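# Screw the shower hose nut onto the mixer tap

## Task

The shower hose has a nut already started on one thread of the mixer tap. Turn it until it is hand-tight, and leave the joined tap and hose lying on the table at the end.

## Robot and tools

Robot: two Kinova Gen3 arms, left_arm and right_arm, each carrying a Robotiq 2F-85 two-finger gripper and a wrist camera. In the scene frame the origin sits at table height midway between the nominal bases, +z points up, +x runs out over the table, and left_arm is on the +y side. Calibrated bases: left_arm at (+0.057, +0.398, +0.023) m, right_arm at (-0.004, -0.391, +0.023) m, both almost unrotated. Each gripper's end_effector_position (metres) and end_effector_quat_wxyz are given in that arm's own base frame. Fixed cameras and the table use the scene frame. The gripper's fingers point along its +z axis and close along its y axis. The reported point lies between the closed pads; closed fingertips reach about 19 mm past it, open ones about 6 mm.

Row layout (used by execute_actions and move): one flat list of 18 numbers, each in [-1, 1], covering both arms even when only one moves. Order: left_arm joints 1-7, left gripper position, left gripper speed, then the same nine for right_arm. Joint order is waist, shoulder, upper arm roll, elbow, forearm roll, wrist pitch, wrist roll. The joint numbers are scaled offsets, not poses. They count from the Joint targets in force when the action (or move) begins, not from the previous row, so sending the same offset again moves further. A value of 1.0 is 0.9985 rad for the first four joints and 0.8765 rad for the last three. Stated ranges in rad: waist, upper arm roll, forearm roll and wrist roll ±69.115; shoulder ±2.250; elbow ±2.580; wrist pitch ±2.100. Asking more than 0.014 rad beyond a range gets the action refused for both arms. The gripper position is absolute, not an offset: +1 fully open (85 mm), 0 about 45 mm, -1 closed; the mapping is uneven. Gripper speed runs from -1 (about 20 mm/s) through 0 (85) to +1 (150) and also sets grip force. To leave a gripper unchanged, repeat the last position and speed you sent. To hold a joint still, send 0.

execute_actions(actions, cameras): actions is a list of actions. Each action is a table of 1 to 15 rows, one per 1/30 s step; if there are fewer rows the last one is held to fill 15 steps. An empty list simply reports state. cameras chooses which images come back: omitted/null/["all"] means every camera, [] means none, and an unknown name invalidates the call.

move(target, speed, blend, blocking, cameras): target is one 18-number row, or up to 15 such rows. Every row's offsets count from the same starting Joint targets. speed is in rad/s for whichever joint travels farthest (0.01 to 2, default 0.5), as one number or one per target. blend (rad) rounds corners between listed targets. blocking=false returns after about 0.5 s while the path continues. The path never avoids obstacles. The result adds a move: line reading done, off_target, moving, held or fault, plus limits=held if steps were withheld.

wait(seconds 0-10) lets time pass while holding commands. stop brakes a running move. zoom_image(camera, region=[x0,y0,x1,y1] in pixels, at most 504x504) enlarges part of a camera's latest image. Cameras are cam_head_left, cam_head_right, cam_high, cam_low, cam_left_wrist and cam_right_wrist, each 672x504. clear_fault(arm) resets a reported torque fault on left_arm or right_arm. read_manual gives only licence texts. finished_scene(scene) ends the scene and cannot be undone.

Reading results: Joint positions, Joint velocities and Joint targets appear per arm in joint order (rad, rad/s). Joint targets are the base for your next offsets. Joint torques are positive toward larger angles and include offset and noise. Flange force is the external force along the gripper's x y z; it drops out after row calls and returns with move or wait. Gripper fields: position_measured_pct is roughly 50 minus 50 times the position number. object_status: 0 moving, 1 blocked while opening, 2 stopped on an object (firm grip), 3 at the requested position (empty, or a soft grip). motor_current_ma is about 1000 for a firm hold and near 0 in air. Wrist depth lists 7x7 median distances in mm, reading 180 to 4000; "-" means no value. Other lines to watch: "joint sent to its limit", "joint command not followed" (the clearance check between arms), MOTOR HOT, OVER-TEMPERATURE FAULT and torque faults.

Gripping: close to a position narrower than the object and hold it there. A faster close from a centimetre or more away grips harder. To release, open a few millimetres wider than the object. Fingers that stopped short will close again if the object slips out.

Hazards: arms are stiff, so a target even a few millimetres past a contact presses hard. Fast moves hit hard. The wrist motors are weak (about 20 N m). Avoid hard pushes, twisting or yanking on the gripper, squeezing hard on parts that rest on the table, and letting go of moving parts. Avoid arm-to-arm contact, and never close one gripper on the other's fingers. Nothing may leave the table. Holding loads or stretched poses heats motors, and the arm sinks at 75 °C. Joint targets move at most about 1.39 and 1.22 rad/s, with about 0.3 rad of lead allowed. Keep motion smooth and economical, and finish with the hose screwed hand-tight and resting on the table before calling finished_scene.

Each tool is called after "Call:" by a JSON object that holds its "api" and its "payload", one argument or row to a line.

## Session

Scene 1 solved. Now scene 2.

Call:
{"api": "execute_actions", "payload": {
  "actions": []
}}

Scene clock: 0.00 s.
left_arm: end_effector_position=(+0.6303, -0.1017, +0.2319) position_measured_pct=0.0 object_status=3 motor_current_ma=0 end_effector_quat_wxyz=(-0.260, +0.664, -0.176, +0.678) | right_arm: end_effector_position=(+0.3300, -0.0244, +0.3453) position_measured_pct=0.0 object_status=3 motor_current_ma=0 end_effector_quat_wxyz=(-0.190, -0.100, +0.971, +0.105)
Joint positions: left_arm=[-0.07 1.067 0.554 2.188 -2.87 1.81 0.495] | right_arm=[0.156 0.358 -0.065 1.377 -0.11 1.824 1.862]
Joint velocities: within noise
Joint torques (N m): no reading
Motor temperatures (°C): left_arm=[31 40 30 32 45 38 40] | right_arm=[30 39 33 35 35 38 42]
Flange force (N): no reading
Wrist depth (mm): cam_left_wrist=[878 861 842 830 812 798 789 / 873 856 843 829 805 805 794 / 1816 856 841 833 819 806 792 / 1810 1753 846 834 819 806 787 / 1800 1791 843 836 813 809 792 / 1797 1749 1727 833 818 812 796 / 1820 1783 1760 1668 823 804 798] | cam_right_wrist=[1377 1411 595 604 476 648 674 / 1337 567 570 585 570 625 652 / 1293 541 554 571 581 603 621 / 1256 521 539 551 565 580 600 / 1190 505 520 533 549 564 579 / 484 494 505 518 531 545 560 / - 484 492 508 518 533 549]
Joint targets: left_arm=[-0.070 1.067 0.554 2.188 -2.870 1.810 0.495] | right_arm=[0.156 0.358 -0.065 1.377 -0.110 1.824 1.862]
Tool commands: left_gripper/position=+1.0 left_gripper/speed=+1.0 right_gripper/position=+1.0 right_gripper/speed=+1.0
camera_calibration:
cam_left_wrist: T_world_to_cam=[[0.120572, -0.717722, -0.685812, 0.0140081], [0.0025612, 0.691075, -0.722779, 0.292142], [0.992701, 0.0853902, 0.0851623, -0.48397], [0, 0, 0, 1]] pos_world=[0.478, -0.150512, 0.261977]
cam_right_wrist: T_world_to_cam=[[-0.242512, 0.9538, 0.17735, 0.0619466], [0.909984, 0.287014, -0.299253, -0.140524], [-0.336329, 0.0888134, -0.937547, 0.581585], [0, 0, 0, 1]] pos_world=[0.338501, -0.0704049, 0.492225]

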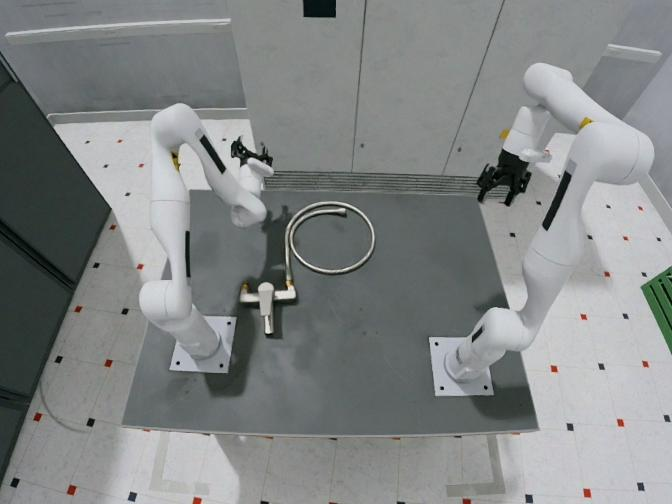

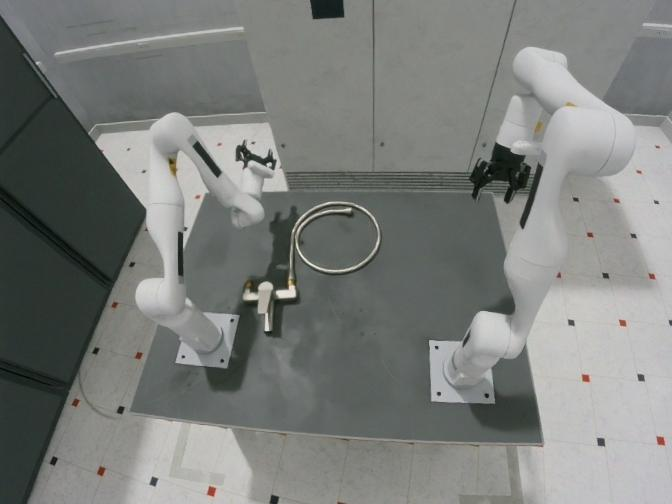

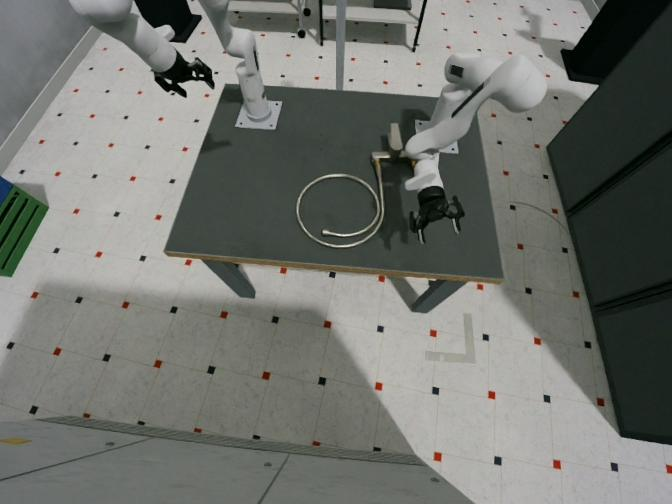

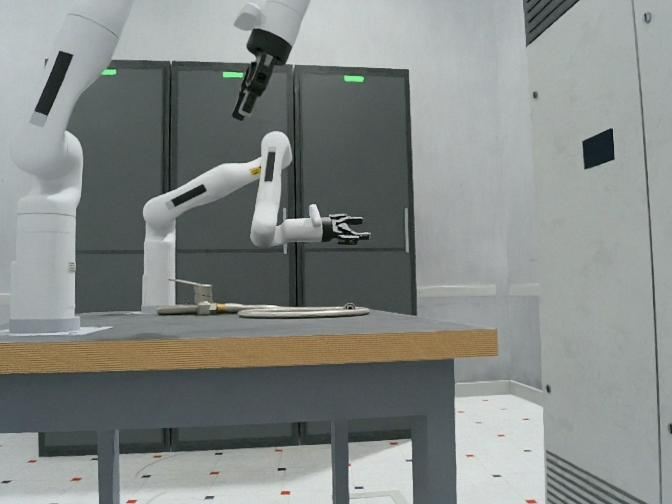

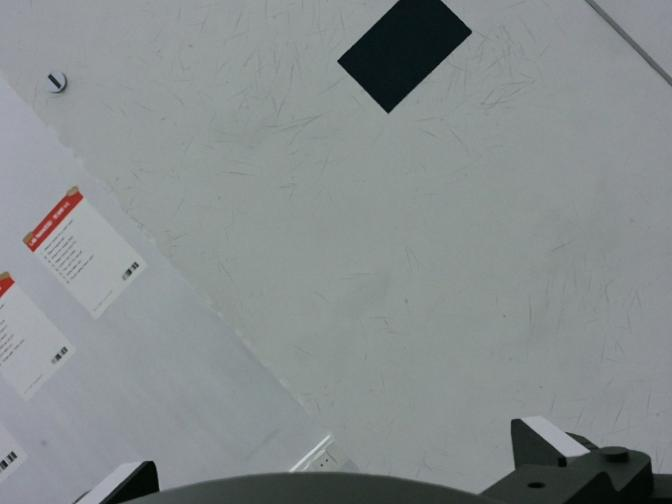

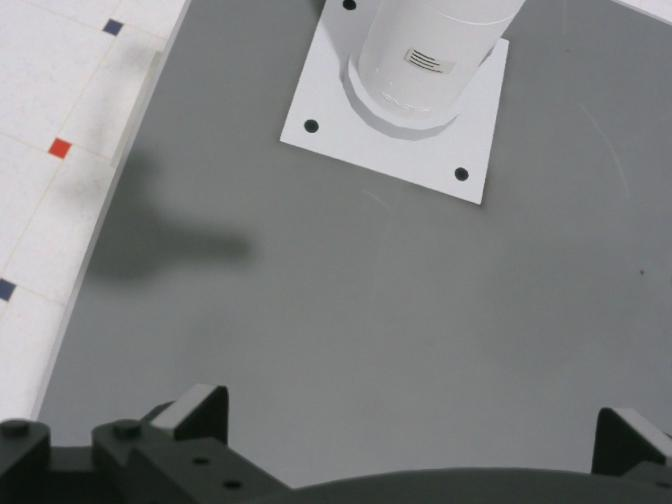

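Call:
{"api": "execute_actions", "payload": {
  "actions": []
}}

Scene clock: 11.13 s.
left_arm: end_effector_position=(+0.6303, -0.1017, +0.2319) position_measured_pct=0.0 object_status=3 motor_current_ma=0 end_effector_quat_wxyz=(-0.260, +0.664, -0.176, +0.678) | right_arm: end_effector_position=(+0.3300, -0.0244, +0.3453) position_measured_pct=0.0 object_status=3 motor_current_ma=0 end_effector_quat_wxyz=(-0.190, -0.100, +0.971, +0.105)
Joint positions: left_arm=[-0.07 1.067 0.554 2.188 -2.87 1.81 0.495] | right_arm=[0.156 0.358 -0.065 1.377 -0.11 1.824 1.862]
Joint velocities: within noise
Joint torques (N m): left_arm=[-0.43 -19.59 5.09 -3.16 -1.62 2.57 0.21] | right_arm=[-1.21 -15.32 -0.72 -8.97 -0.02 1.17 -0.07]
Motor temperatures (°C): left_arm=[31 40 30 32 45 38 40] | right_arm=[30 38 33 35 35 38 42]
Flange force (N): left_arm=[-2.1 0.3 -3.5] | right_arm=[2.2 -2.3 4.9]
Wrist depth (mm): cam_left_wrist=[871 861 846 829 814 802 789 / 867 855 843 826 812 804 799 / 1811 860 844 831 821 809 791 / 1814 1749 852 829 812 804 792 / 1779 1780 844 832 818 807 792 / 1816 1791 1739 835 821 808 798 / 1823 1797 1758 1668 822 808 792] | cam_right_wrist=[1364 1399 598 607 476 648 673 / 1341 566 573 583 572 629 647 / 1296 543 555 570 582 599 624 / 1243 522 536 551 564 583 601 / 1201 509 519 533 549 566 580 / 484 494 505 522 533 547 559 / - 485 491 505 519 534 547]
Joint targets: left_arm=[-0.070 1.067 0.554 2.188 -2.870 1.810 0.495] | right_arm=[0.156 0.358 -0.065 1.377 -0.110 1.824 1.862]
Tool commands: left_gripper/position=+1.0 left_gripper/speed=+1.0 right_gripper/position=+1.0 right_gripper/speed=+1.0
camera_calibration:
cam_left_wrist: T_world_to_cam=[[0.120572, -0.717722, -0.685812, 0.0140081], [0.0025612, 0.691075, -0.722779, 0.292142], [0.992701, 0.0853902, 0.0851623, -0.48397], [0, 0, 0, 1]] pos_world=[0.478, -0.150512, 0.261977]
cam_right_wrist: T_world_to_cam=[[-0.242512, 0.9538, 0.17735, 0.0619466], [0.909984, 0.287014, -0.299253, -0.140524], [-0.336329, 0.0888134, -0.937547, 0.581585], [0, 0, 0, 1]] pos_world=[0.338501, -0.0704049, 0.492225]

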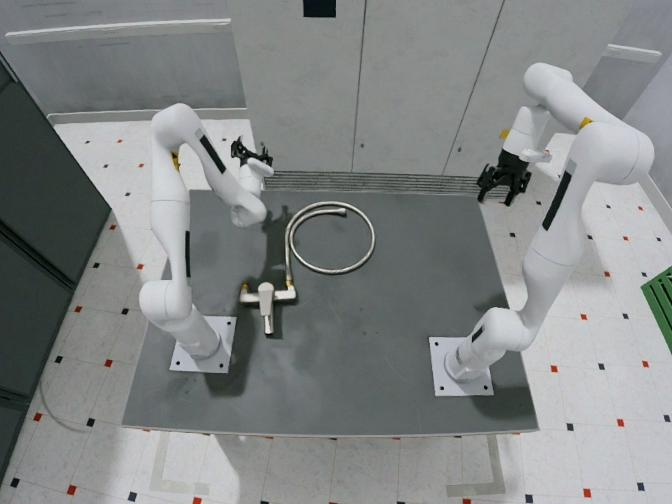

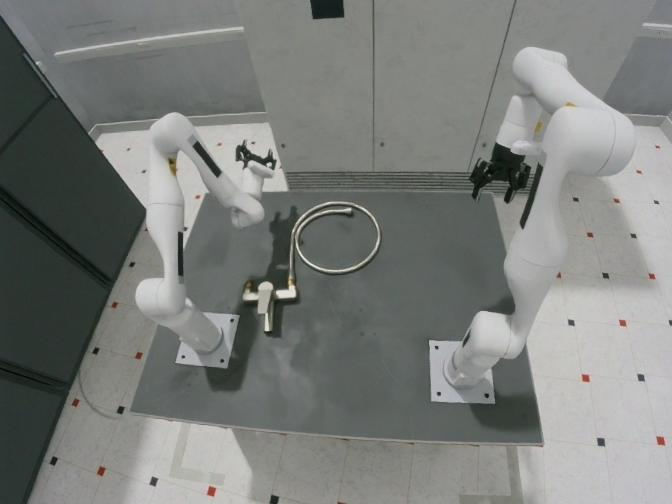

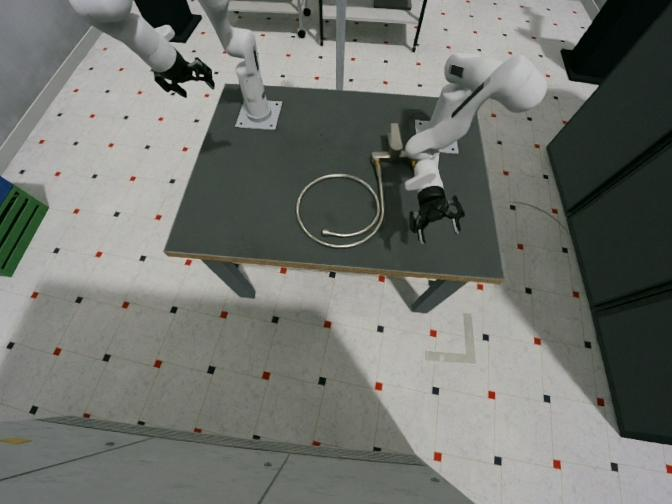

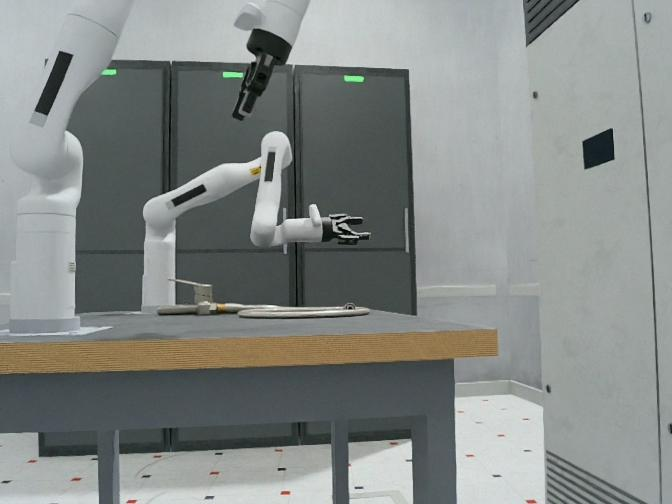

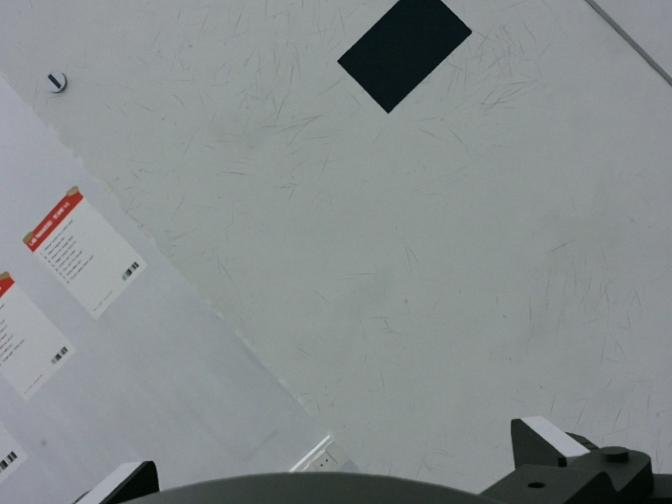

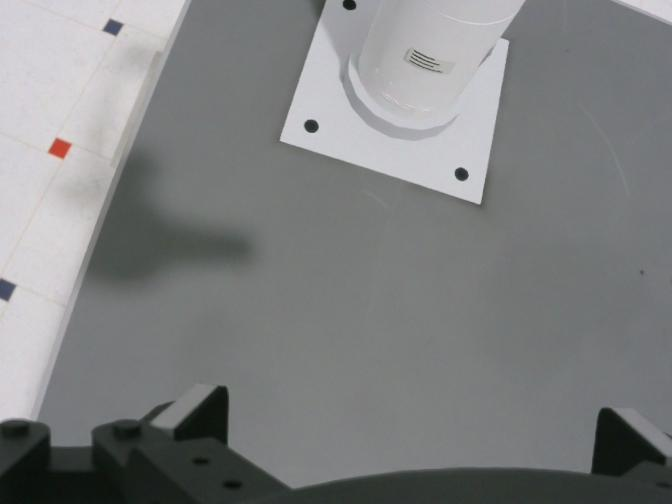

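Call:
{"api": "zoom_image", "payload": {
  "camera": "cam_head_left",
  "region": [220, 260, 320, 345]
}}

Call:
{"api": "zoom_image", "payload": {
  "camera": "cam_head_right",
  "region": [220, 260, 320, 345]
}}

Call:
{"api": "zoom_image", "payload": {
  "camera": "cam_low",
  "region": [140, 260, 300, 340]
}}

Scaled by 5.040 from the camera's 672x504 image, which has a finer 960x720 frame.

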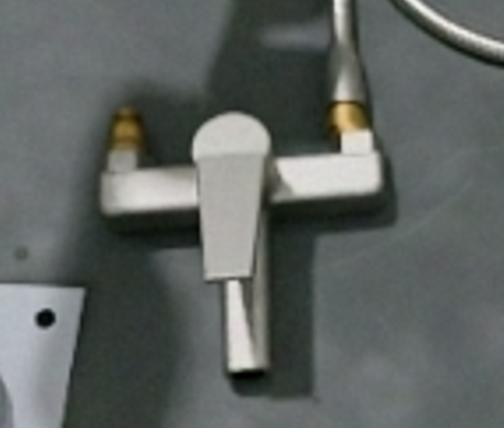

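Scaled by 5.040 from the camera's 672x504 image, which has a finer 960x720 frame.

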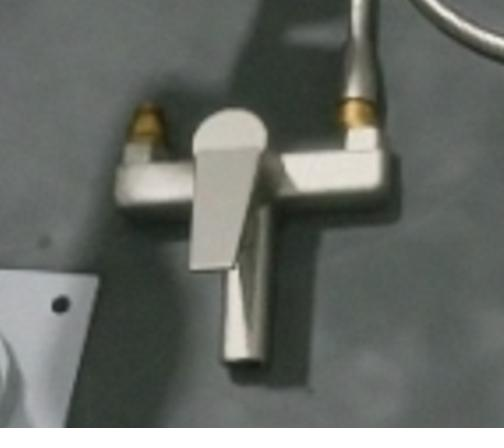

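Scaled by 3.150 from the camera's 672x504 image, which has a finer 960x720 frame.

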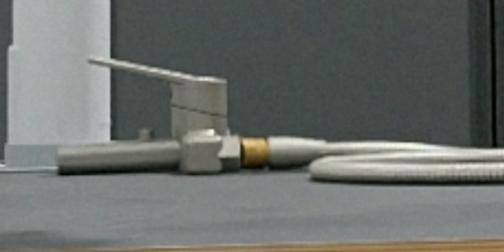

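Call:
{"api": "move", "payload": {
  "target": [-0.0801, -0.0821, -0.1387, -0.0608, -0.860, -0.1241, 0.3669, 1, 1, 0, 0, 0, 0, 0, 0, 0, 1, 1],
  "speed": 1.2,
  "cameras": []
}}

Call:
{"api": "move", "payload": {
  "target": [-0.0801, -0.0821, -0.1387, -0.0608, -0.860, -0.1241, 0.3669, 1, 1, 0, 0, 0, 0, 0, 0, 0, 1, 1],
  "speed": 1.2,
  "cameras": []
}}

Call:
{"api": "move", "payload": {
  "target": [-0.0801, -0.0821, -0.1387, -0.0608, -0.860, -0.1241, 0.3669, 1, 1, 0, 0, 0, 0, 0, 0, 0, 1, 1],
  "speed": 1.2,
  "cameras": []
}}

Call:
{"api": "move", "payload": {
  "target": [-0.0801, -0.0821, -0.1387, -0.0608, -0.860, -0.1241, 0.3669, 1, 1, -0.7166, 0.3048, 0.0651, 0.5447, -0.8, -1.0, 0.354, 1, 1],
  "speed": 1.2
}}

Scene clock: 102.57 s.
left_arm: end_effector_position=(+0.6188, -0.2165, +0.3306) position_measured_pct=0.0 object_status=3 motor_current_ma=0 end_effector_quat_wxyz=(+0.010, +0.512, -0.266, +0.817) | right_arm: end_effector_position=(+0.3300, -0.0244, +0.3453) position_measured_pct=0.0 object_status=3 motor_current_ma=0 end_effector_quat_wxyz=(-0.190, -0.100, +0.971, +0.105)
Joint positions: left_arm=[-0.15 0.985 0.415 2.127 -3.624 1.701 0.817] | right_arm=[0.156 0.358 -0.065 1.377 -0.11 1.824 1.862]
Joint velocities: within noise
Joint torques (N m): left_arm=[-0.47 -19.5 5.77 -3.96 -1.18 2.58 0.23] | right_arm=[-1.35 -15.46 -0.7 -8.92 0 1.14 -0.08]
Motor temperatures (°C): left_arm=[31 40 30 32 45 38 40] | right_arm=[30 38 32 35 35 37 42]
Flange force (N): left_arm=[0.0 2.1 -3.6] | right_arm=[1.9 -2.7 4.5]
Wrist depth (mm): cam_left_wrist=[2327 2362 1223 1283 1355 1424 1515 / 1037 1092 1135 1192 1242 1299 1391 / 972 1019 1058 1103 1163 1204 1264 / 918 939 982 1027 1067 1106 1152 / 857 889 919 958 983 1031 1076 / 808 842 868 897 933 967 1001 / 770 803 821 855 896 918 957] | cam_right_wrist=[1381 1402 593 606 476 650 673 / 1337 566 570 583 570 625 650 / 1290 540 552 567 584 599 626 / 1247 525 537 552 566 577 599 / 1192 507 520 533 549 566 581 / 485 493 506 519 532 545 560 / - 485 492 506 521 531 545]
Joint targets: left_arm=[-0.150 0.985 0.415 2.127 -3.624 1.701 0.817] | right_arm=[0.156 0.358 -0.065 1.377 -0.110 1.824 1.862]
move: done
No camera images: "cameras" was empty.

Scene clock: 103.73 s.
left_arm: end_effector_position=(+0.5031, -0.2870, +0.3351) position_measured_pct=0.0 object_status=3 motor_current_ma=0 end_effector_quat_wxyz=(+0.251, +0.391, -0.453, +0.761) | right_arm: end_effector_position=(+0.3300, -0.0244, +0.3453) position_measured_pct=0.0 object_status=3 motor_current_ma=0 end_effector_quat_wxyz=(-0.190, -0.100, +0.971, +0.105)
Joint positions: left_arm=[-0.23 0.903 0.277 2.067 -4.378 1.593 1.139] | right_arm=[0.156 0.358 -0.065 1.377 -0.11 1.824 1.862]
Joint velocities: within noise
Joint torques (N m): left_arm=[-0.49 -18.18 5.69 -3.54 -0.16 2.73 0.21] | right_arm=[-1.23 -15.4 -0.77 -8.95 0.01 1.13 -0.11]
Motor temperatures (°C): left_arm=[31 40 30 32 45 38 40] | right_arm=[30 38 32 35 35 37 42]
Flange force (N): left_arm=[0.5 3.9 -1.0] | right_arm=[2.0 -2.5 4.6]
Wrist depth (mm): cam_left_wrist=[2792 3033 3365 3206 2942 669 612 / 3023 3498 3411 3254 2903 2835 610 / 3178 3576 3429 3200 2997 2766 2594 / 1436 1733 3354 3124 2933 2786 2639 / 1256 1473 1754 3212 2902 2765 2539 / 1157 1315 1531 3134 2997 2822 2597 / 1066 1213 1380 1638 3010 2773 2601] | cam_right_wrist=[1374 1405 594 608 475 646 678 / 1313 564 572 583 572 622 648 / 1276 541 553 568 584 600 622 / 1258 523 536 554 567 583 601 / 1182 509 520 537 547 563 579 / 486 494 506 519 531 545 563 / - 486 491 506 515 534 545]
Joint targets: left_arm=[-0.230 0.903 0.277 2.067 -4.378 1.593 1.139] | right_arm=[0.156 0.358 -0.065 1.377 -0.110 1.824 1.862]
move: done
No camera images: "cameras" was empty.

Scene clock: 104.90 s.
left_arm: end_effector_position=(+0.3555, -0.2438, +0.2395) position_measured_pct=0.0 object_status=3 motor_current_ma=0 end_effector_quat_wxyz=(-0.397, -0.349, +0.661, -0.533) | right_arm: end_effector_position=(+0.3300, -0.0244, +0.3453) position_measured_pct=0.0 object_status=3 motor_current_ma=0 end_effector_quat_wxyz=(-0.190, -0.100, +0.971, +0.105)
Joint positions: left_arm=[-0.31 0.822 0.138 2.006 -5.132 1.484 1.46] | right_arm=[0.156 0.358 -0.065 1.377 -0.11 1.824 1.862]
Joint velocities: within noise
Joint torques (N m): left_arm=[-0.46 -16.83 4.52 -2.71 0.5 2.72 0.23] | right_arm=[-1.36 -15.36 -0.81 -8.9 -0.02 1.18 -0.06]
Motor temperatures (°C): left_arm=[31 40 30 32 45 38 40] | right_arm=[30 38 32 35 35 37 42]
Flange force (N): left_arm=[-0.3 3.5 1.8] | right_arm=[2.0 -2.7 4.6]
Wrist depth (mm): cam_left_wrist=[698 2838 2897 2996 766 733 3171 / 2659 688 2942 2917 3035 715 3295 / 2734 2748 2851 2951 3052 745 729 / 2690 2813 2839 2944 3101 3028 737 / 2652 2759 2847 2978 3048 926 737 / 2686 2787 2809 2390 900 736 623 / 2677 2814 2496 891 764 630 554] | cam_right_wrist=[1380 1384 596 607 476 648 674 / 1326 567 571 582 570 625 648 / 1295 539 553 571 582 600 625 / 1249 524 537 552 567 580 598 / 1197 507 521 536 549 564 579 / 485 495 506 519 532 544 561 / - 484 491 507 518 533 547]
Joint targets: left_arm=[-0.310 0.821 0.138 2.006 -5.132 1.484 1.460] | right_arm=[0.156 0.358 -0.065 1.377 -0.110 1.824 1.862]
move: done
No camera images: "cameras" was empty.

Scene clock: 106.27 s.
left_arm: end_effector_position=(+0.2360, -0.0577, +0.1351) position_measured_pct=0.0 object_status=3 motor_current_ma=0 end_effector_quat_wxyz=(-0.419, -0.375, +0.804, -0.195) | right_arm: end_effector_position=(+0.2326, +0.3327, +0.1035) position_measured_pct=0.0 object_status=3 motor_current_ma=0 end_effector_quat_wxyz=(-0.172, -0.253, +0.912, +0.274)
Joint positions: left_arm=[-0.39 0.74 0 1.945 -5.886 1.375 1.782] | right_arm=[-0.559 0.663 0 1.921 -0.812 0.947 2.172]
Joint velocities: within noise
Joint torques (N m): left_arm=[-0.45 -16.11 2.45 -2.81 0.06 2.32 0.19] | right_arm=[-1.31 -17.32 -1.25 -5.66 -0.55 1.38 -0.09]
Motor temperatures (°C): left_arm=[31 40 30 32 45 38 40] | right_arm=[30 38 32 35 35 37 42]
Flange force (N): left_arm=[0.2 1.3 3.1] | right_arm=[3.9 -4.4 2.2]
Wrist depth (mm): cam_left_wrist=[776 955 3509 3146 3181 2838 2265 / 808 812 802 760 2634 2530 2338 / 685 660 631 621 598 585 559 / 558 539 528 350 495 489 480 / 480 468 335 327 418 429 414 / 418 381 367 329 382 380 366 / 375 350 359 322 305 342 -] | cam_right_wrist=[236 257 278 305 337 375 423 / 235 254 274 299 331 368 417 / 232 250 272 299 327 361 408 / 232 249 270 293 322 355 400 / 228 247 267 290 316 349 393 / 227 242 264 286 312 342 380 / - - - 283 308 333 376]
Joint targets: left_arm=[-0.390 0.740 0.000 1.945 -5.886 1.375 1.782] | right_arm=[-0.559 0.663 0.000 1.921 -0.812 0.947 2.172]
move: done
camera_calibration:
cam_left_wrist: T_world_to_cam=[[-0.713378, 0.692185, -0.109419, 0.227012], [0.44591, 0.327908, -0.832851, 0.0820555], [-0.540607, -0.642929, -0.542574, 0.316662], [0, 0, 0, 1]] pos_world=[0.296545, 0.0195506, 0.264992]
cam_right_wrist: T_world_to_cam=[[-0.454276, 0.723005, 0.520478, -0.169008], [0.80417, 0.5842, -0.109638, -0.320578], [-0.383332, 0.368747, -0.846807, 0.198748], [0, 0, 0, 1]] pos_world=[0.25721, 0.236187, 0.221119]

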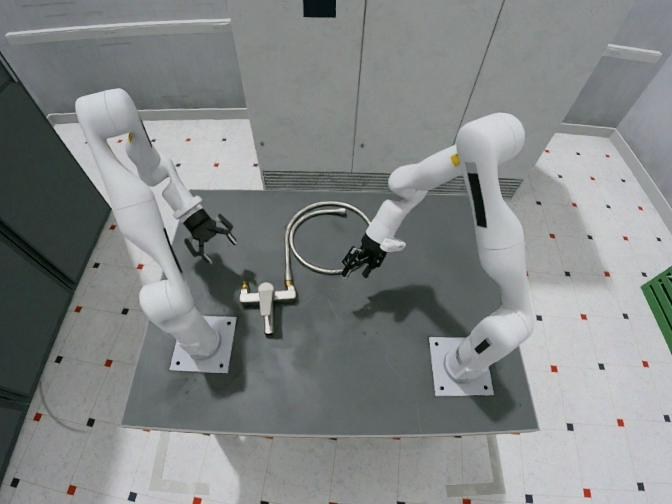

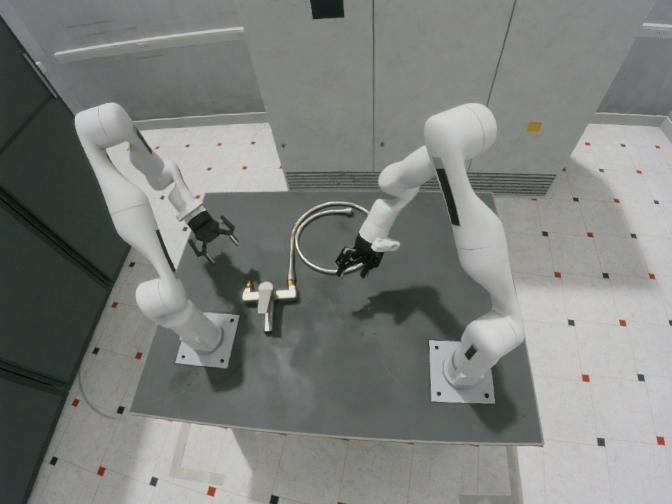

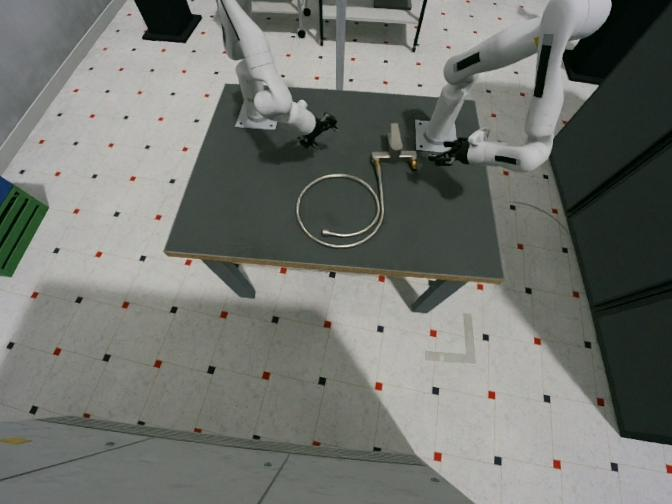

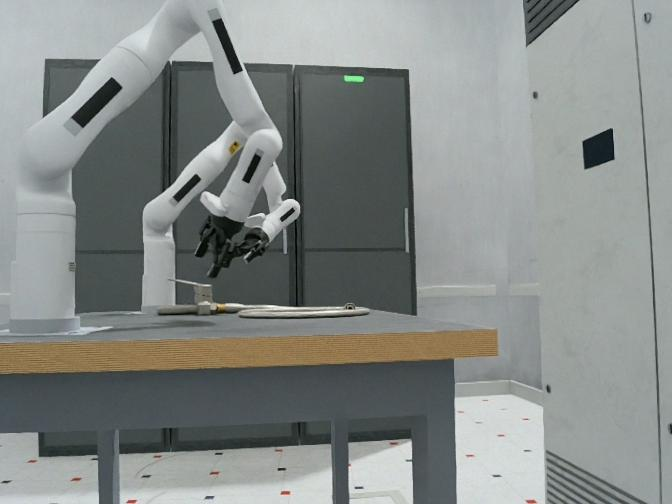

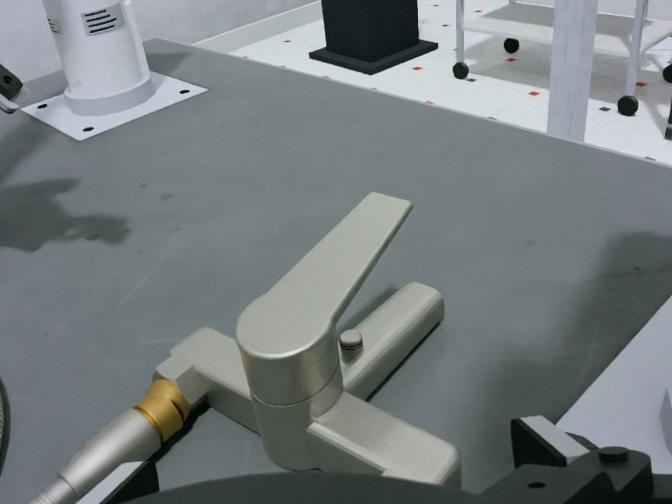

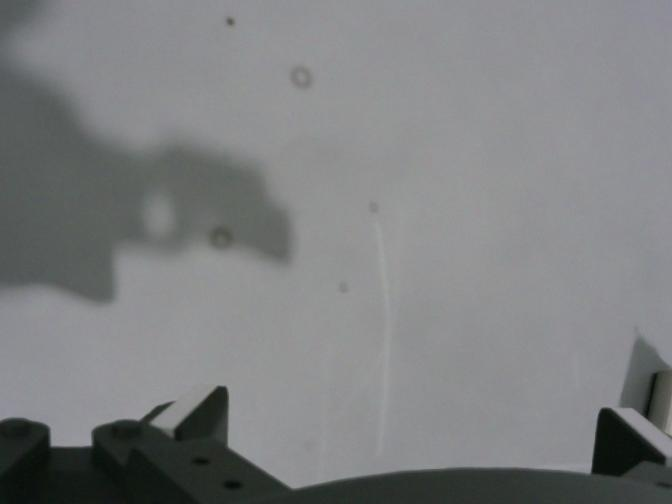

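Call:
{"api": "zoom_image", "payload": {
  "camera": "cam_left_wrist",
  "region": [140, 270, 380, 450]
}}

Call:
{"api": "zoom_image", "payload": {
  "camera": "cam_left_wrist",
  "region": [220, 180, 480, 490]
}}

Scaled by 2.100.

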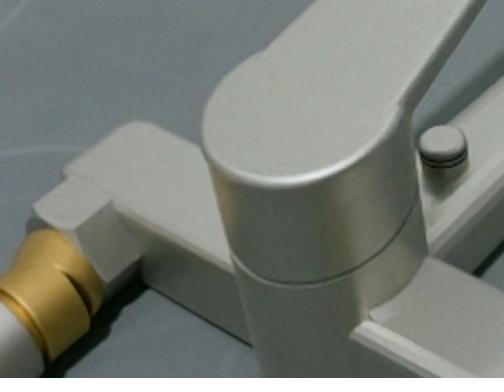

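Scaled by 1.626.

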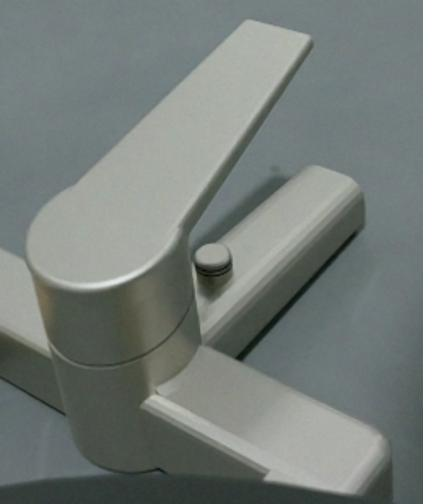

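Call:
{"api": "move", "payload": {
  "target": [0, 0, 0, 0, 0, 0, 0, 1, 1, 0, 0, 0, 0, -0.4807, -0.1107, 0, 1, 1],
  "speed": 0.8,
  "cameras": ["cam_right_wrist", "cam_left_wrist"]
}}

Scene clock: 122.93 s.
left_arm: end_effector_position=(+0.2360, -0.0577, +0.1351) position_measured_pct=0.0 object_status=3 motor_current_ma=0 end_effector_quat_wxyz=(-0.419, -0.375, +0.804, -0.195) | right_arm: end_effector_position=(+0.2924, +0.4146, +0.1345) position_measured_pct=0.0 object_status=3 motor_current_ma=0 end_effector_quat_wxyz=(-0.111, -0.074, +0.917, +0.377)
Joint positions: left_arm=[-0.39 0.74 0 1.945 -5.886 1.375 1.782] | right_arm=[-0.559 0.663 0 1.921 -1.233 0.85 2.172]
Joint velocities: within noise
Joint torques (N m): left_arm=[-0.48 -16.13 2.49 -2.82 0.04 2.31 0.2] | right_arm=[-1.25 -18.17 -1.52 -6.49 -0.82 1.5 -0.16]
Motor temperatures (°C): left_arm=[31 40 30 32 45 38 40] | right_arm=[30 38 32 35 35 37 42]
Flange force (N): left_arm=[0.2 1.3 3.1] | right_arm=[3.0 -5.8 0.4]
Wrist depth (mm): cam_left_wrist=[2719 951 3480 3142 3204 2831 2321 / 828 808 802 764 2622 2533 2356 / 688 656 632 622 600 587 559 / 558 540 528 351 494 487 481 / 479 468 335 326 415 428 415 / 417 382 367 328 382 378 367 / 375 350 358 322 306 342 -] | cam_right_wrist=[256 285 317 357 405 476 572 / 254 283 315 353 391 463 472 / 255 281 311 349 387 386 494 / 252 278 308 338 348 343 556 / 251 276 305 335 366 421 547 / 246 274 301 336 381 441 540 / - - - 333 377 433 547]
Joint targets: left_arm=[-0.390 0.740 0.000 1.945 -5.886 1.375 1.782] | right_arm=[-0.559 0.663 0.000 1.921 -1.233 0.850 2.172]
move: done
camera_calibration:
cam_left_wrist: T_world_to_cam=[[-0.713378, 0.692185, -0.109419, 0.227012], [0.44591, 0.327908, -0.832851, 0.0820555], [-0.540607, -0.642929, -0.542574, 0.316662], [0, 0, 0, 1]] pos_world=[0.296545, 0.0195506, 0.264992]
cam_right_wrist: T_world_to_cam=[[-0.131775, 0.749796, 0.648415, -0.339728], [0.968084, 0.238017, -0.0784922, -0.321743], [-0.213187, 0.617377, -0.75723, 0.0528429], [0, 0, 0, 1]] pos_world=[0.277972, 0.298683, 0.235045]
Images, in order (width x height): cam_left_wrist 672x504, cam_right_wrist 672x504.

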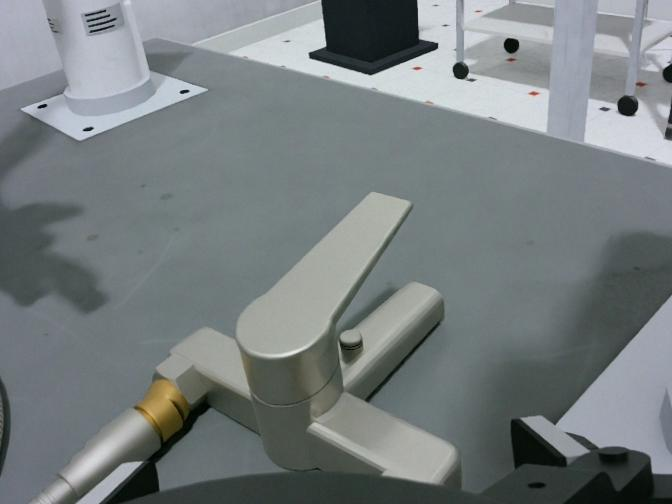

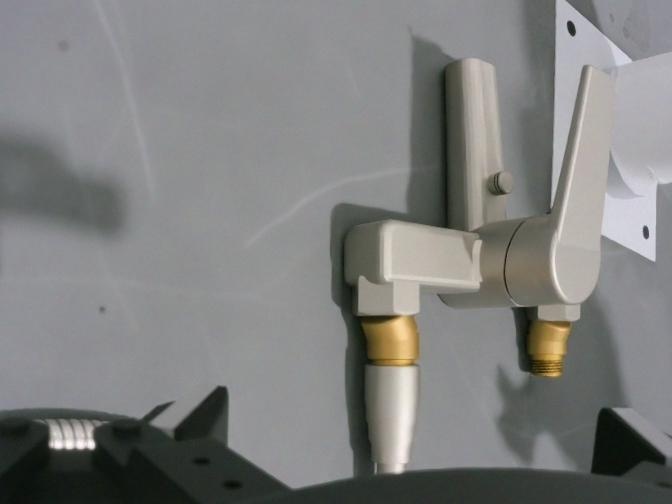

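Call:
{"api": "zoom_image", "payload": {
  "camera": "cam_right_wrist",
  "region": [330, 200, 600, 480]
}}

Call:
{"api": "zoom_image", "payload": {
  "camera": "cam_right_wrist",
  "region": [340, 300, 440, 480]
}}

Scaled by 1.800.

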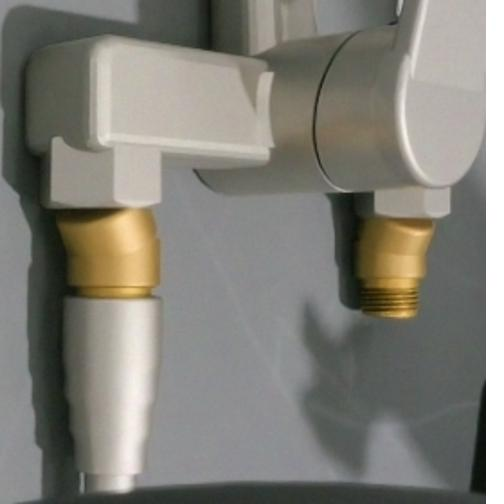

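Scaled by 2.800.

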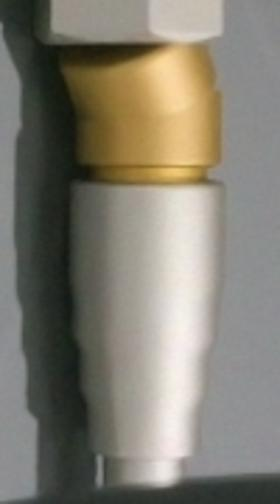

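Call:
{"api": "move", "payload": {
  "target": [0.0213, 0.0680, 0, 0.2834, 0.2736, -0.3781, -0.1533, 1, 1, 0, 0, 0, 0, 0, 0, 0, 1, 1],
  "speed": 0.6
}}

Scene clock: 166.70 s.
left_arm: end_effector_position=(+0.1963, -0.1224, +0.0845) position_measured_pct=0.0 object_status=3 motor_current_ma=0 end_effector_quat_wxyz=(-0.400, -0.443, +0.768, -0.231) | right_arm: end_effector_position=(+0.2924, +0.4146, +0.1345) position_measured_pct=0.0 object_status=3 motor_current_ma=0 end_effector_quat_wxyz=(-0.111, -0.074, +0.917, +0.377)
Joint positions: left_arm=[-0.368 0.807 0 2.228 -5.646 1.044 1.648] | right_arm=[-0.559 0.663 0 1.921 -1.233 0.85 2.172]
Joint velocities: within noise
Joint torques (N m): left_arm=[-0.48 -14.34 2.83 -0.09 -0.23 2.32 0.19] | right_arm=[-1.32 -18.14 -1.61 -6.35 -0.79 1.47 -0.12]
Motor temperatures (°C): left_arm=[31 40 30 32 44 38 40] | right_arm=[30 38 32 35 35 37 42]
Flange force (N): left_arm=[0.1 2.4 2.7] | right_arm=[2.5 -5.5 0.2]
Wrist depth (mm): cam_left_wrist=[2650 808 763 811 3046 2893 2618 / 719 673 638 630 598 591 562 / 549 531 517 500 490 475 466 / 458 446 437 428 252 393 397 / 386 384 378 237 238 320 347 / 337 324 290 220 278 305 304 / 308 273 293 233 250 286 284] | cam_right_wrist=[256 284 318 357 405 477 568 / 254 283 315 352 392 463 471 / 254 281 311 348 386 387 493 / 253 278 308 338 348 343 555 / 250 275 305 335 365 421 546 / 245 274 300 336 380 441 534 / - - - 333 378 433 494]
Joint targets: left_arm=[-0.368 0.807 0.000 2.228 -5.646 1.044 1.648] | right_arm=[-0.559 0.663 0.000 1.921 -1.233 0.850 2.172]
move: done
camera_calibration:
cam_left_wrist: T_world_to_cam=[[-0.822767, 0.557538, -0.11048, 0.24307], [0.383049, 0.400307, -0.832483, 0.100045], [-0.419915, -0.727259, -0.542923, 0.192211], [0, 0, 0, 1]] pos_world=[0.24238, -0.0357829, 0.214496]
cam_right_wrist: T_world_to_cam=[[-0.131775, 0.749796, 0.648415, -0.339728], [0.968084, 0.238017, -0.0784922, -0.321743], [-0.213187, 0.617377, -0.75723, 0.0528429], [0, 0, 0, 1]] pos_world=[0.277972, 0.298683, 0.235045]

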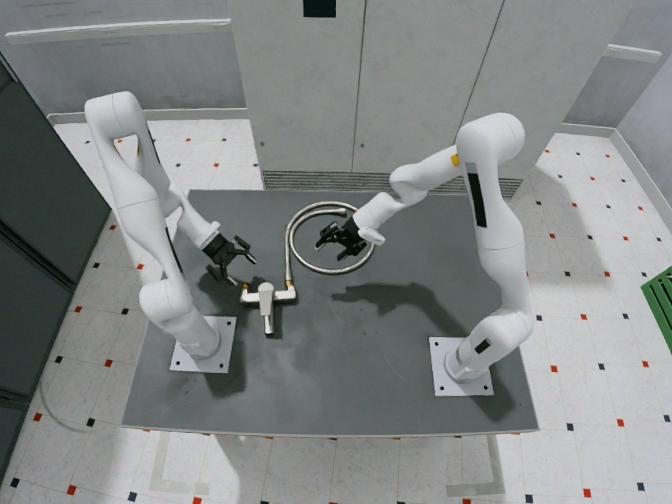

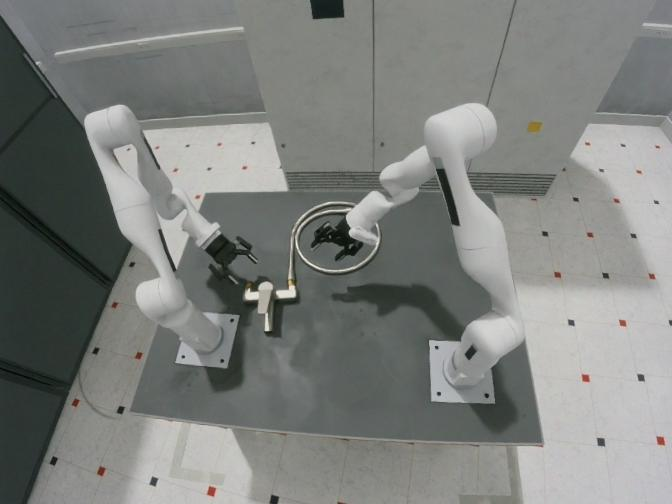

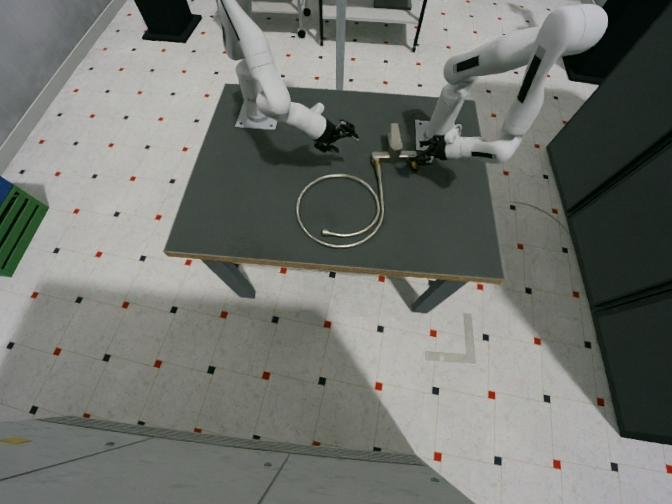

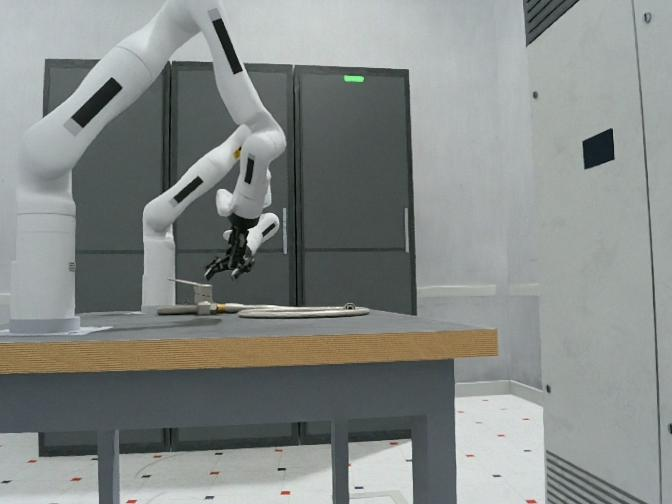

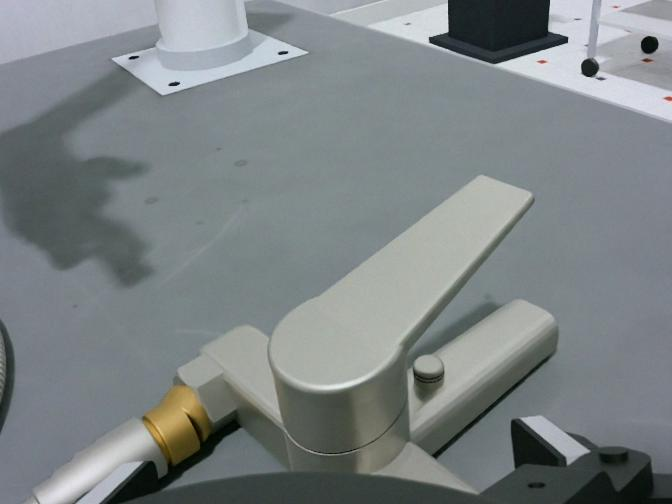

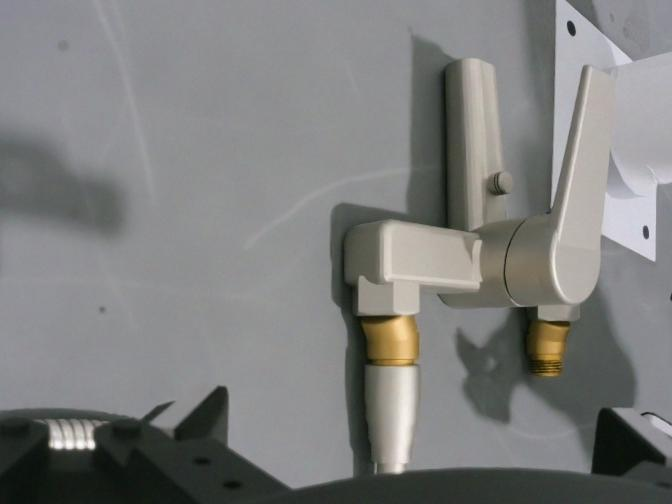

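Call:
{"api": "move", "payload": {
  "target": [0.1838, 0.1942, 0, 0.1420, 0.4282, -0.2516, -0.3594, 1, 1, 0, 0, 0, 0, 0, 0, 0, 1, 1],
  "speed": 0.25,
  "cameras": ["cam_left_wrist", "cam_right_wrist", "cam_low"]
}}

Scene clock: 173.20 s.
left_arm: end_effector_position=(+0.1553, -0.1930, +0.0269) position_measured_pct=0.0 object_status=3 motor_current_ma=0 end_effector_quat_wxyz=(-0.400, -0.443, +0.768, -0.231) | right_arm: end_effector_position=(+0.2924, +0.4146, +0.1345) position_measured_pct=0.0 object_status=3 motor_current_ma=0 end_effector_quat_wxyz=(-0.111, -0.074, +0.917, +0.377)
Joint positions: left_arm=[-0.185 1.001 0 2.37 -5.271 0.823 1.333] | right_arm=[-0.559 0.663 0 1.921 -1.233 0.85 2.172]
Joint velocities: within noise
Joint torques (N m): left_arm=[-0.46 -14.11 3.35 2.47 -0.81 2.32 0.19] | right_arm=[-1.32 -18.1 -1.5 -6.49 -0.78 1.45 -0.13]
Motor temperatures (°C): left_arm=[31 40 30 31 44 38 40] | right_arm=[30 38 32 35 35 37 42]
Flange force (N): left_arm=[0.3 4.0 2.5] | right_arm=[3.1 -5.7 0.2]
Wrist depth (mm): cam_left_wrist=[719 649 642 631 590 577 2753 / 517 499 498 464 465 447 426 / 415 402 390 382 376 - - / 343 330 328 326 - - - / 290 286 285 - - - 219 / 257 208 - - - 191 209 / 236 192 - - - - -] | cam_right_wrist=[256 285 317 356 406 477 569 / 254 283 314 352 392 465 473 / 255 281 311 348 387 384 494 / 253 278 307 338 349 343 369 / 251 276 304 336 362 358 349 / 245 273 302 335 382 332 335 / - - - 333 378 422 320]
Joint targets: left_arm=[-0.185 1.001 0.000 2.370 -5.271 0.823 1.333] | right_arm=[-0.559 0.663 0.000 1.921 -1.233 0.850 2.172]
move: done
camera_calibration:
cam_left_wrist: T_world_to_cam=[[-0.822777, 0.557509, -0.110555, 0.242346], [0.383035, 0.400192, -0.832545, 0.0960617], [-0.419908, -0.727345, -0.542814, 0.0923496], [0, 0, 0, 1]] pos_world=[0.20138, -0.106383, 0.156897]
cam_right_wrist: T_world_to_cam=[[-0.131775, 0.749796, 0.648415, -0.339728], [0.968084, 0.238017, -0.0784922, -0.321743], [-0.213187, 0.617377, -0.75723, 0.0528429], [0, 0, 0, 1]] pos_world=[0.277972, 0.298683, 0.235045]
Images, in order (width x height): cam_low 672x504, cam_left_wrist 672x504, cam_right_wrist 672x504.

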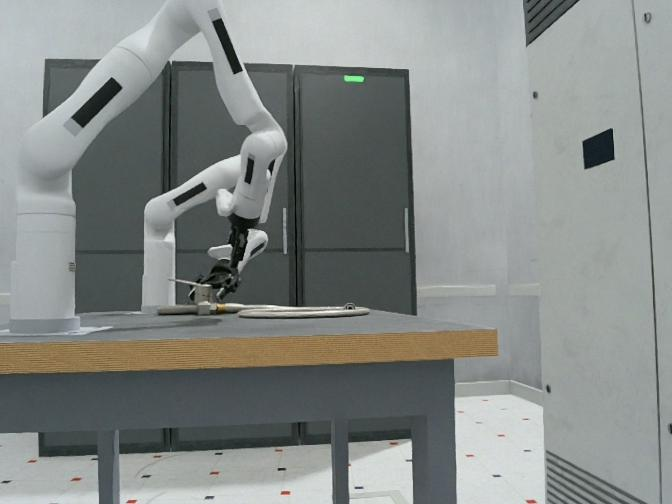

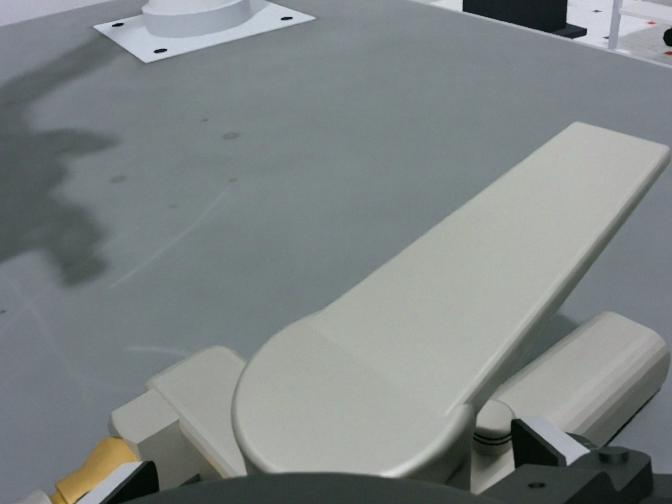

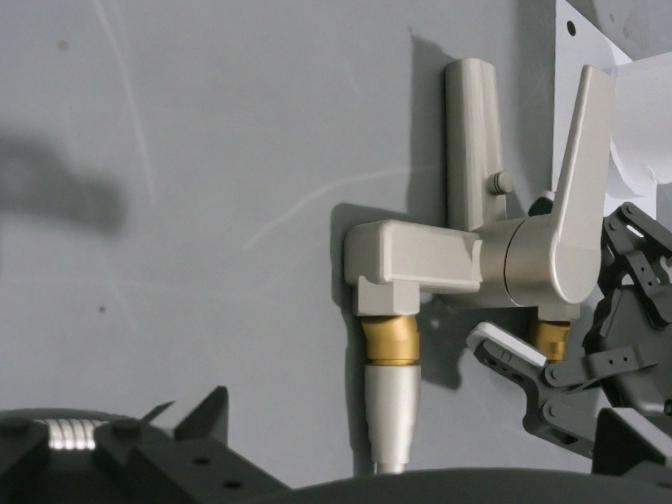

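Call:
{"api": "zoom_image", "payload": {
  "camera": "cam_right_wrist",
  "region": [420, 160, 640, 440]
}}

Call:
{"api": "zoom_image", "payload": {
  "camera": "cam_low",
  "region": [150, 230, 290, 330]
}}

Scaled by 1.800.

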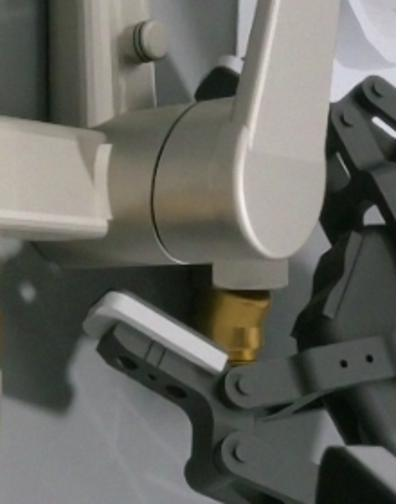

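Scaled by 3.600 from the camera's 672x504 image, which has a finer 960x720 frame.

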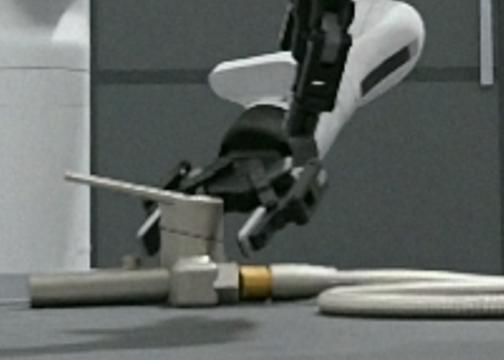

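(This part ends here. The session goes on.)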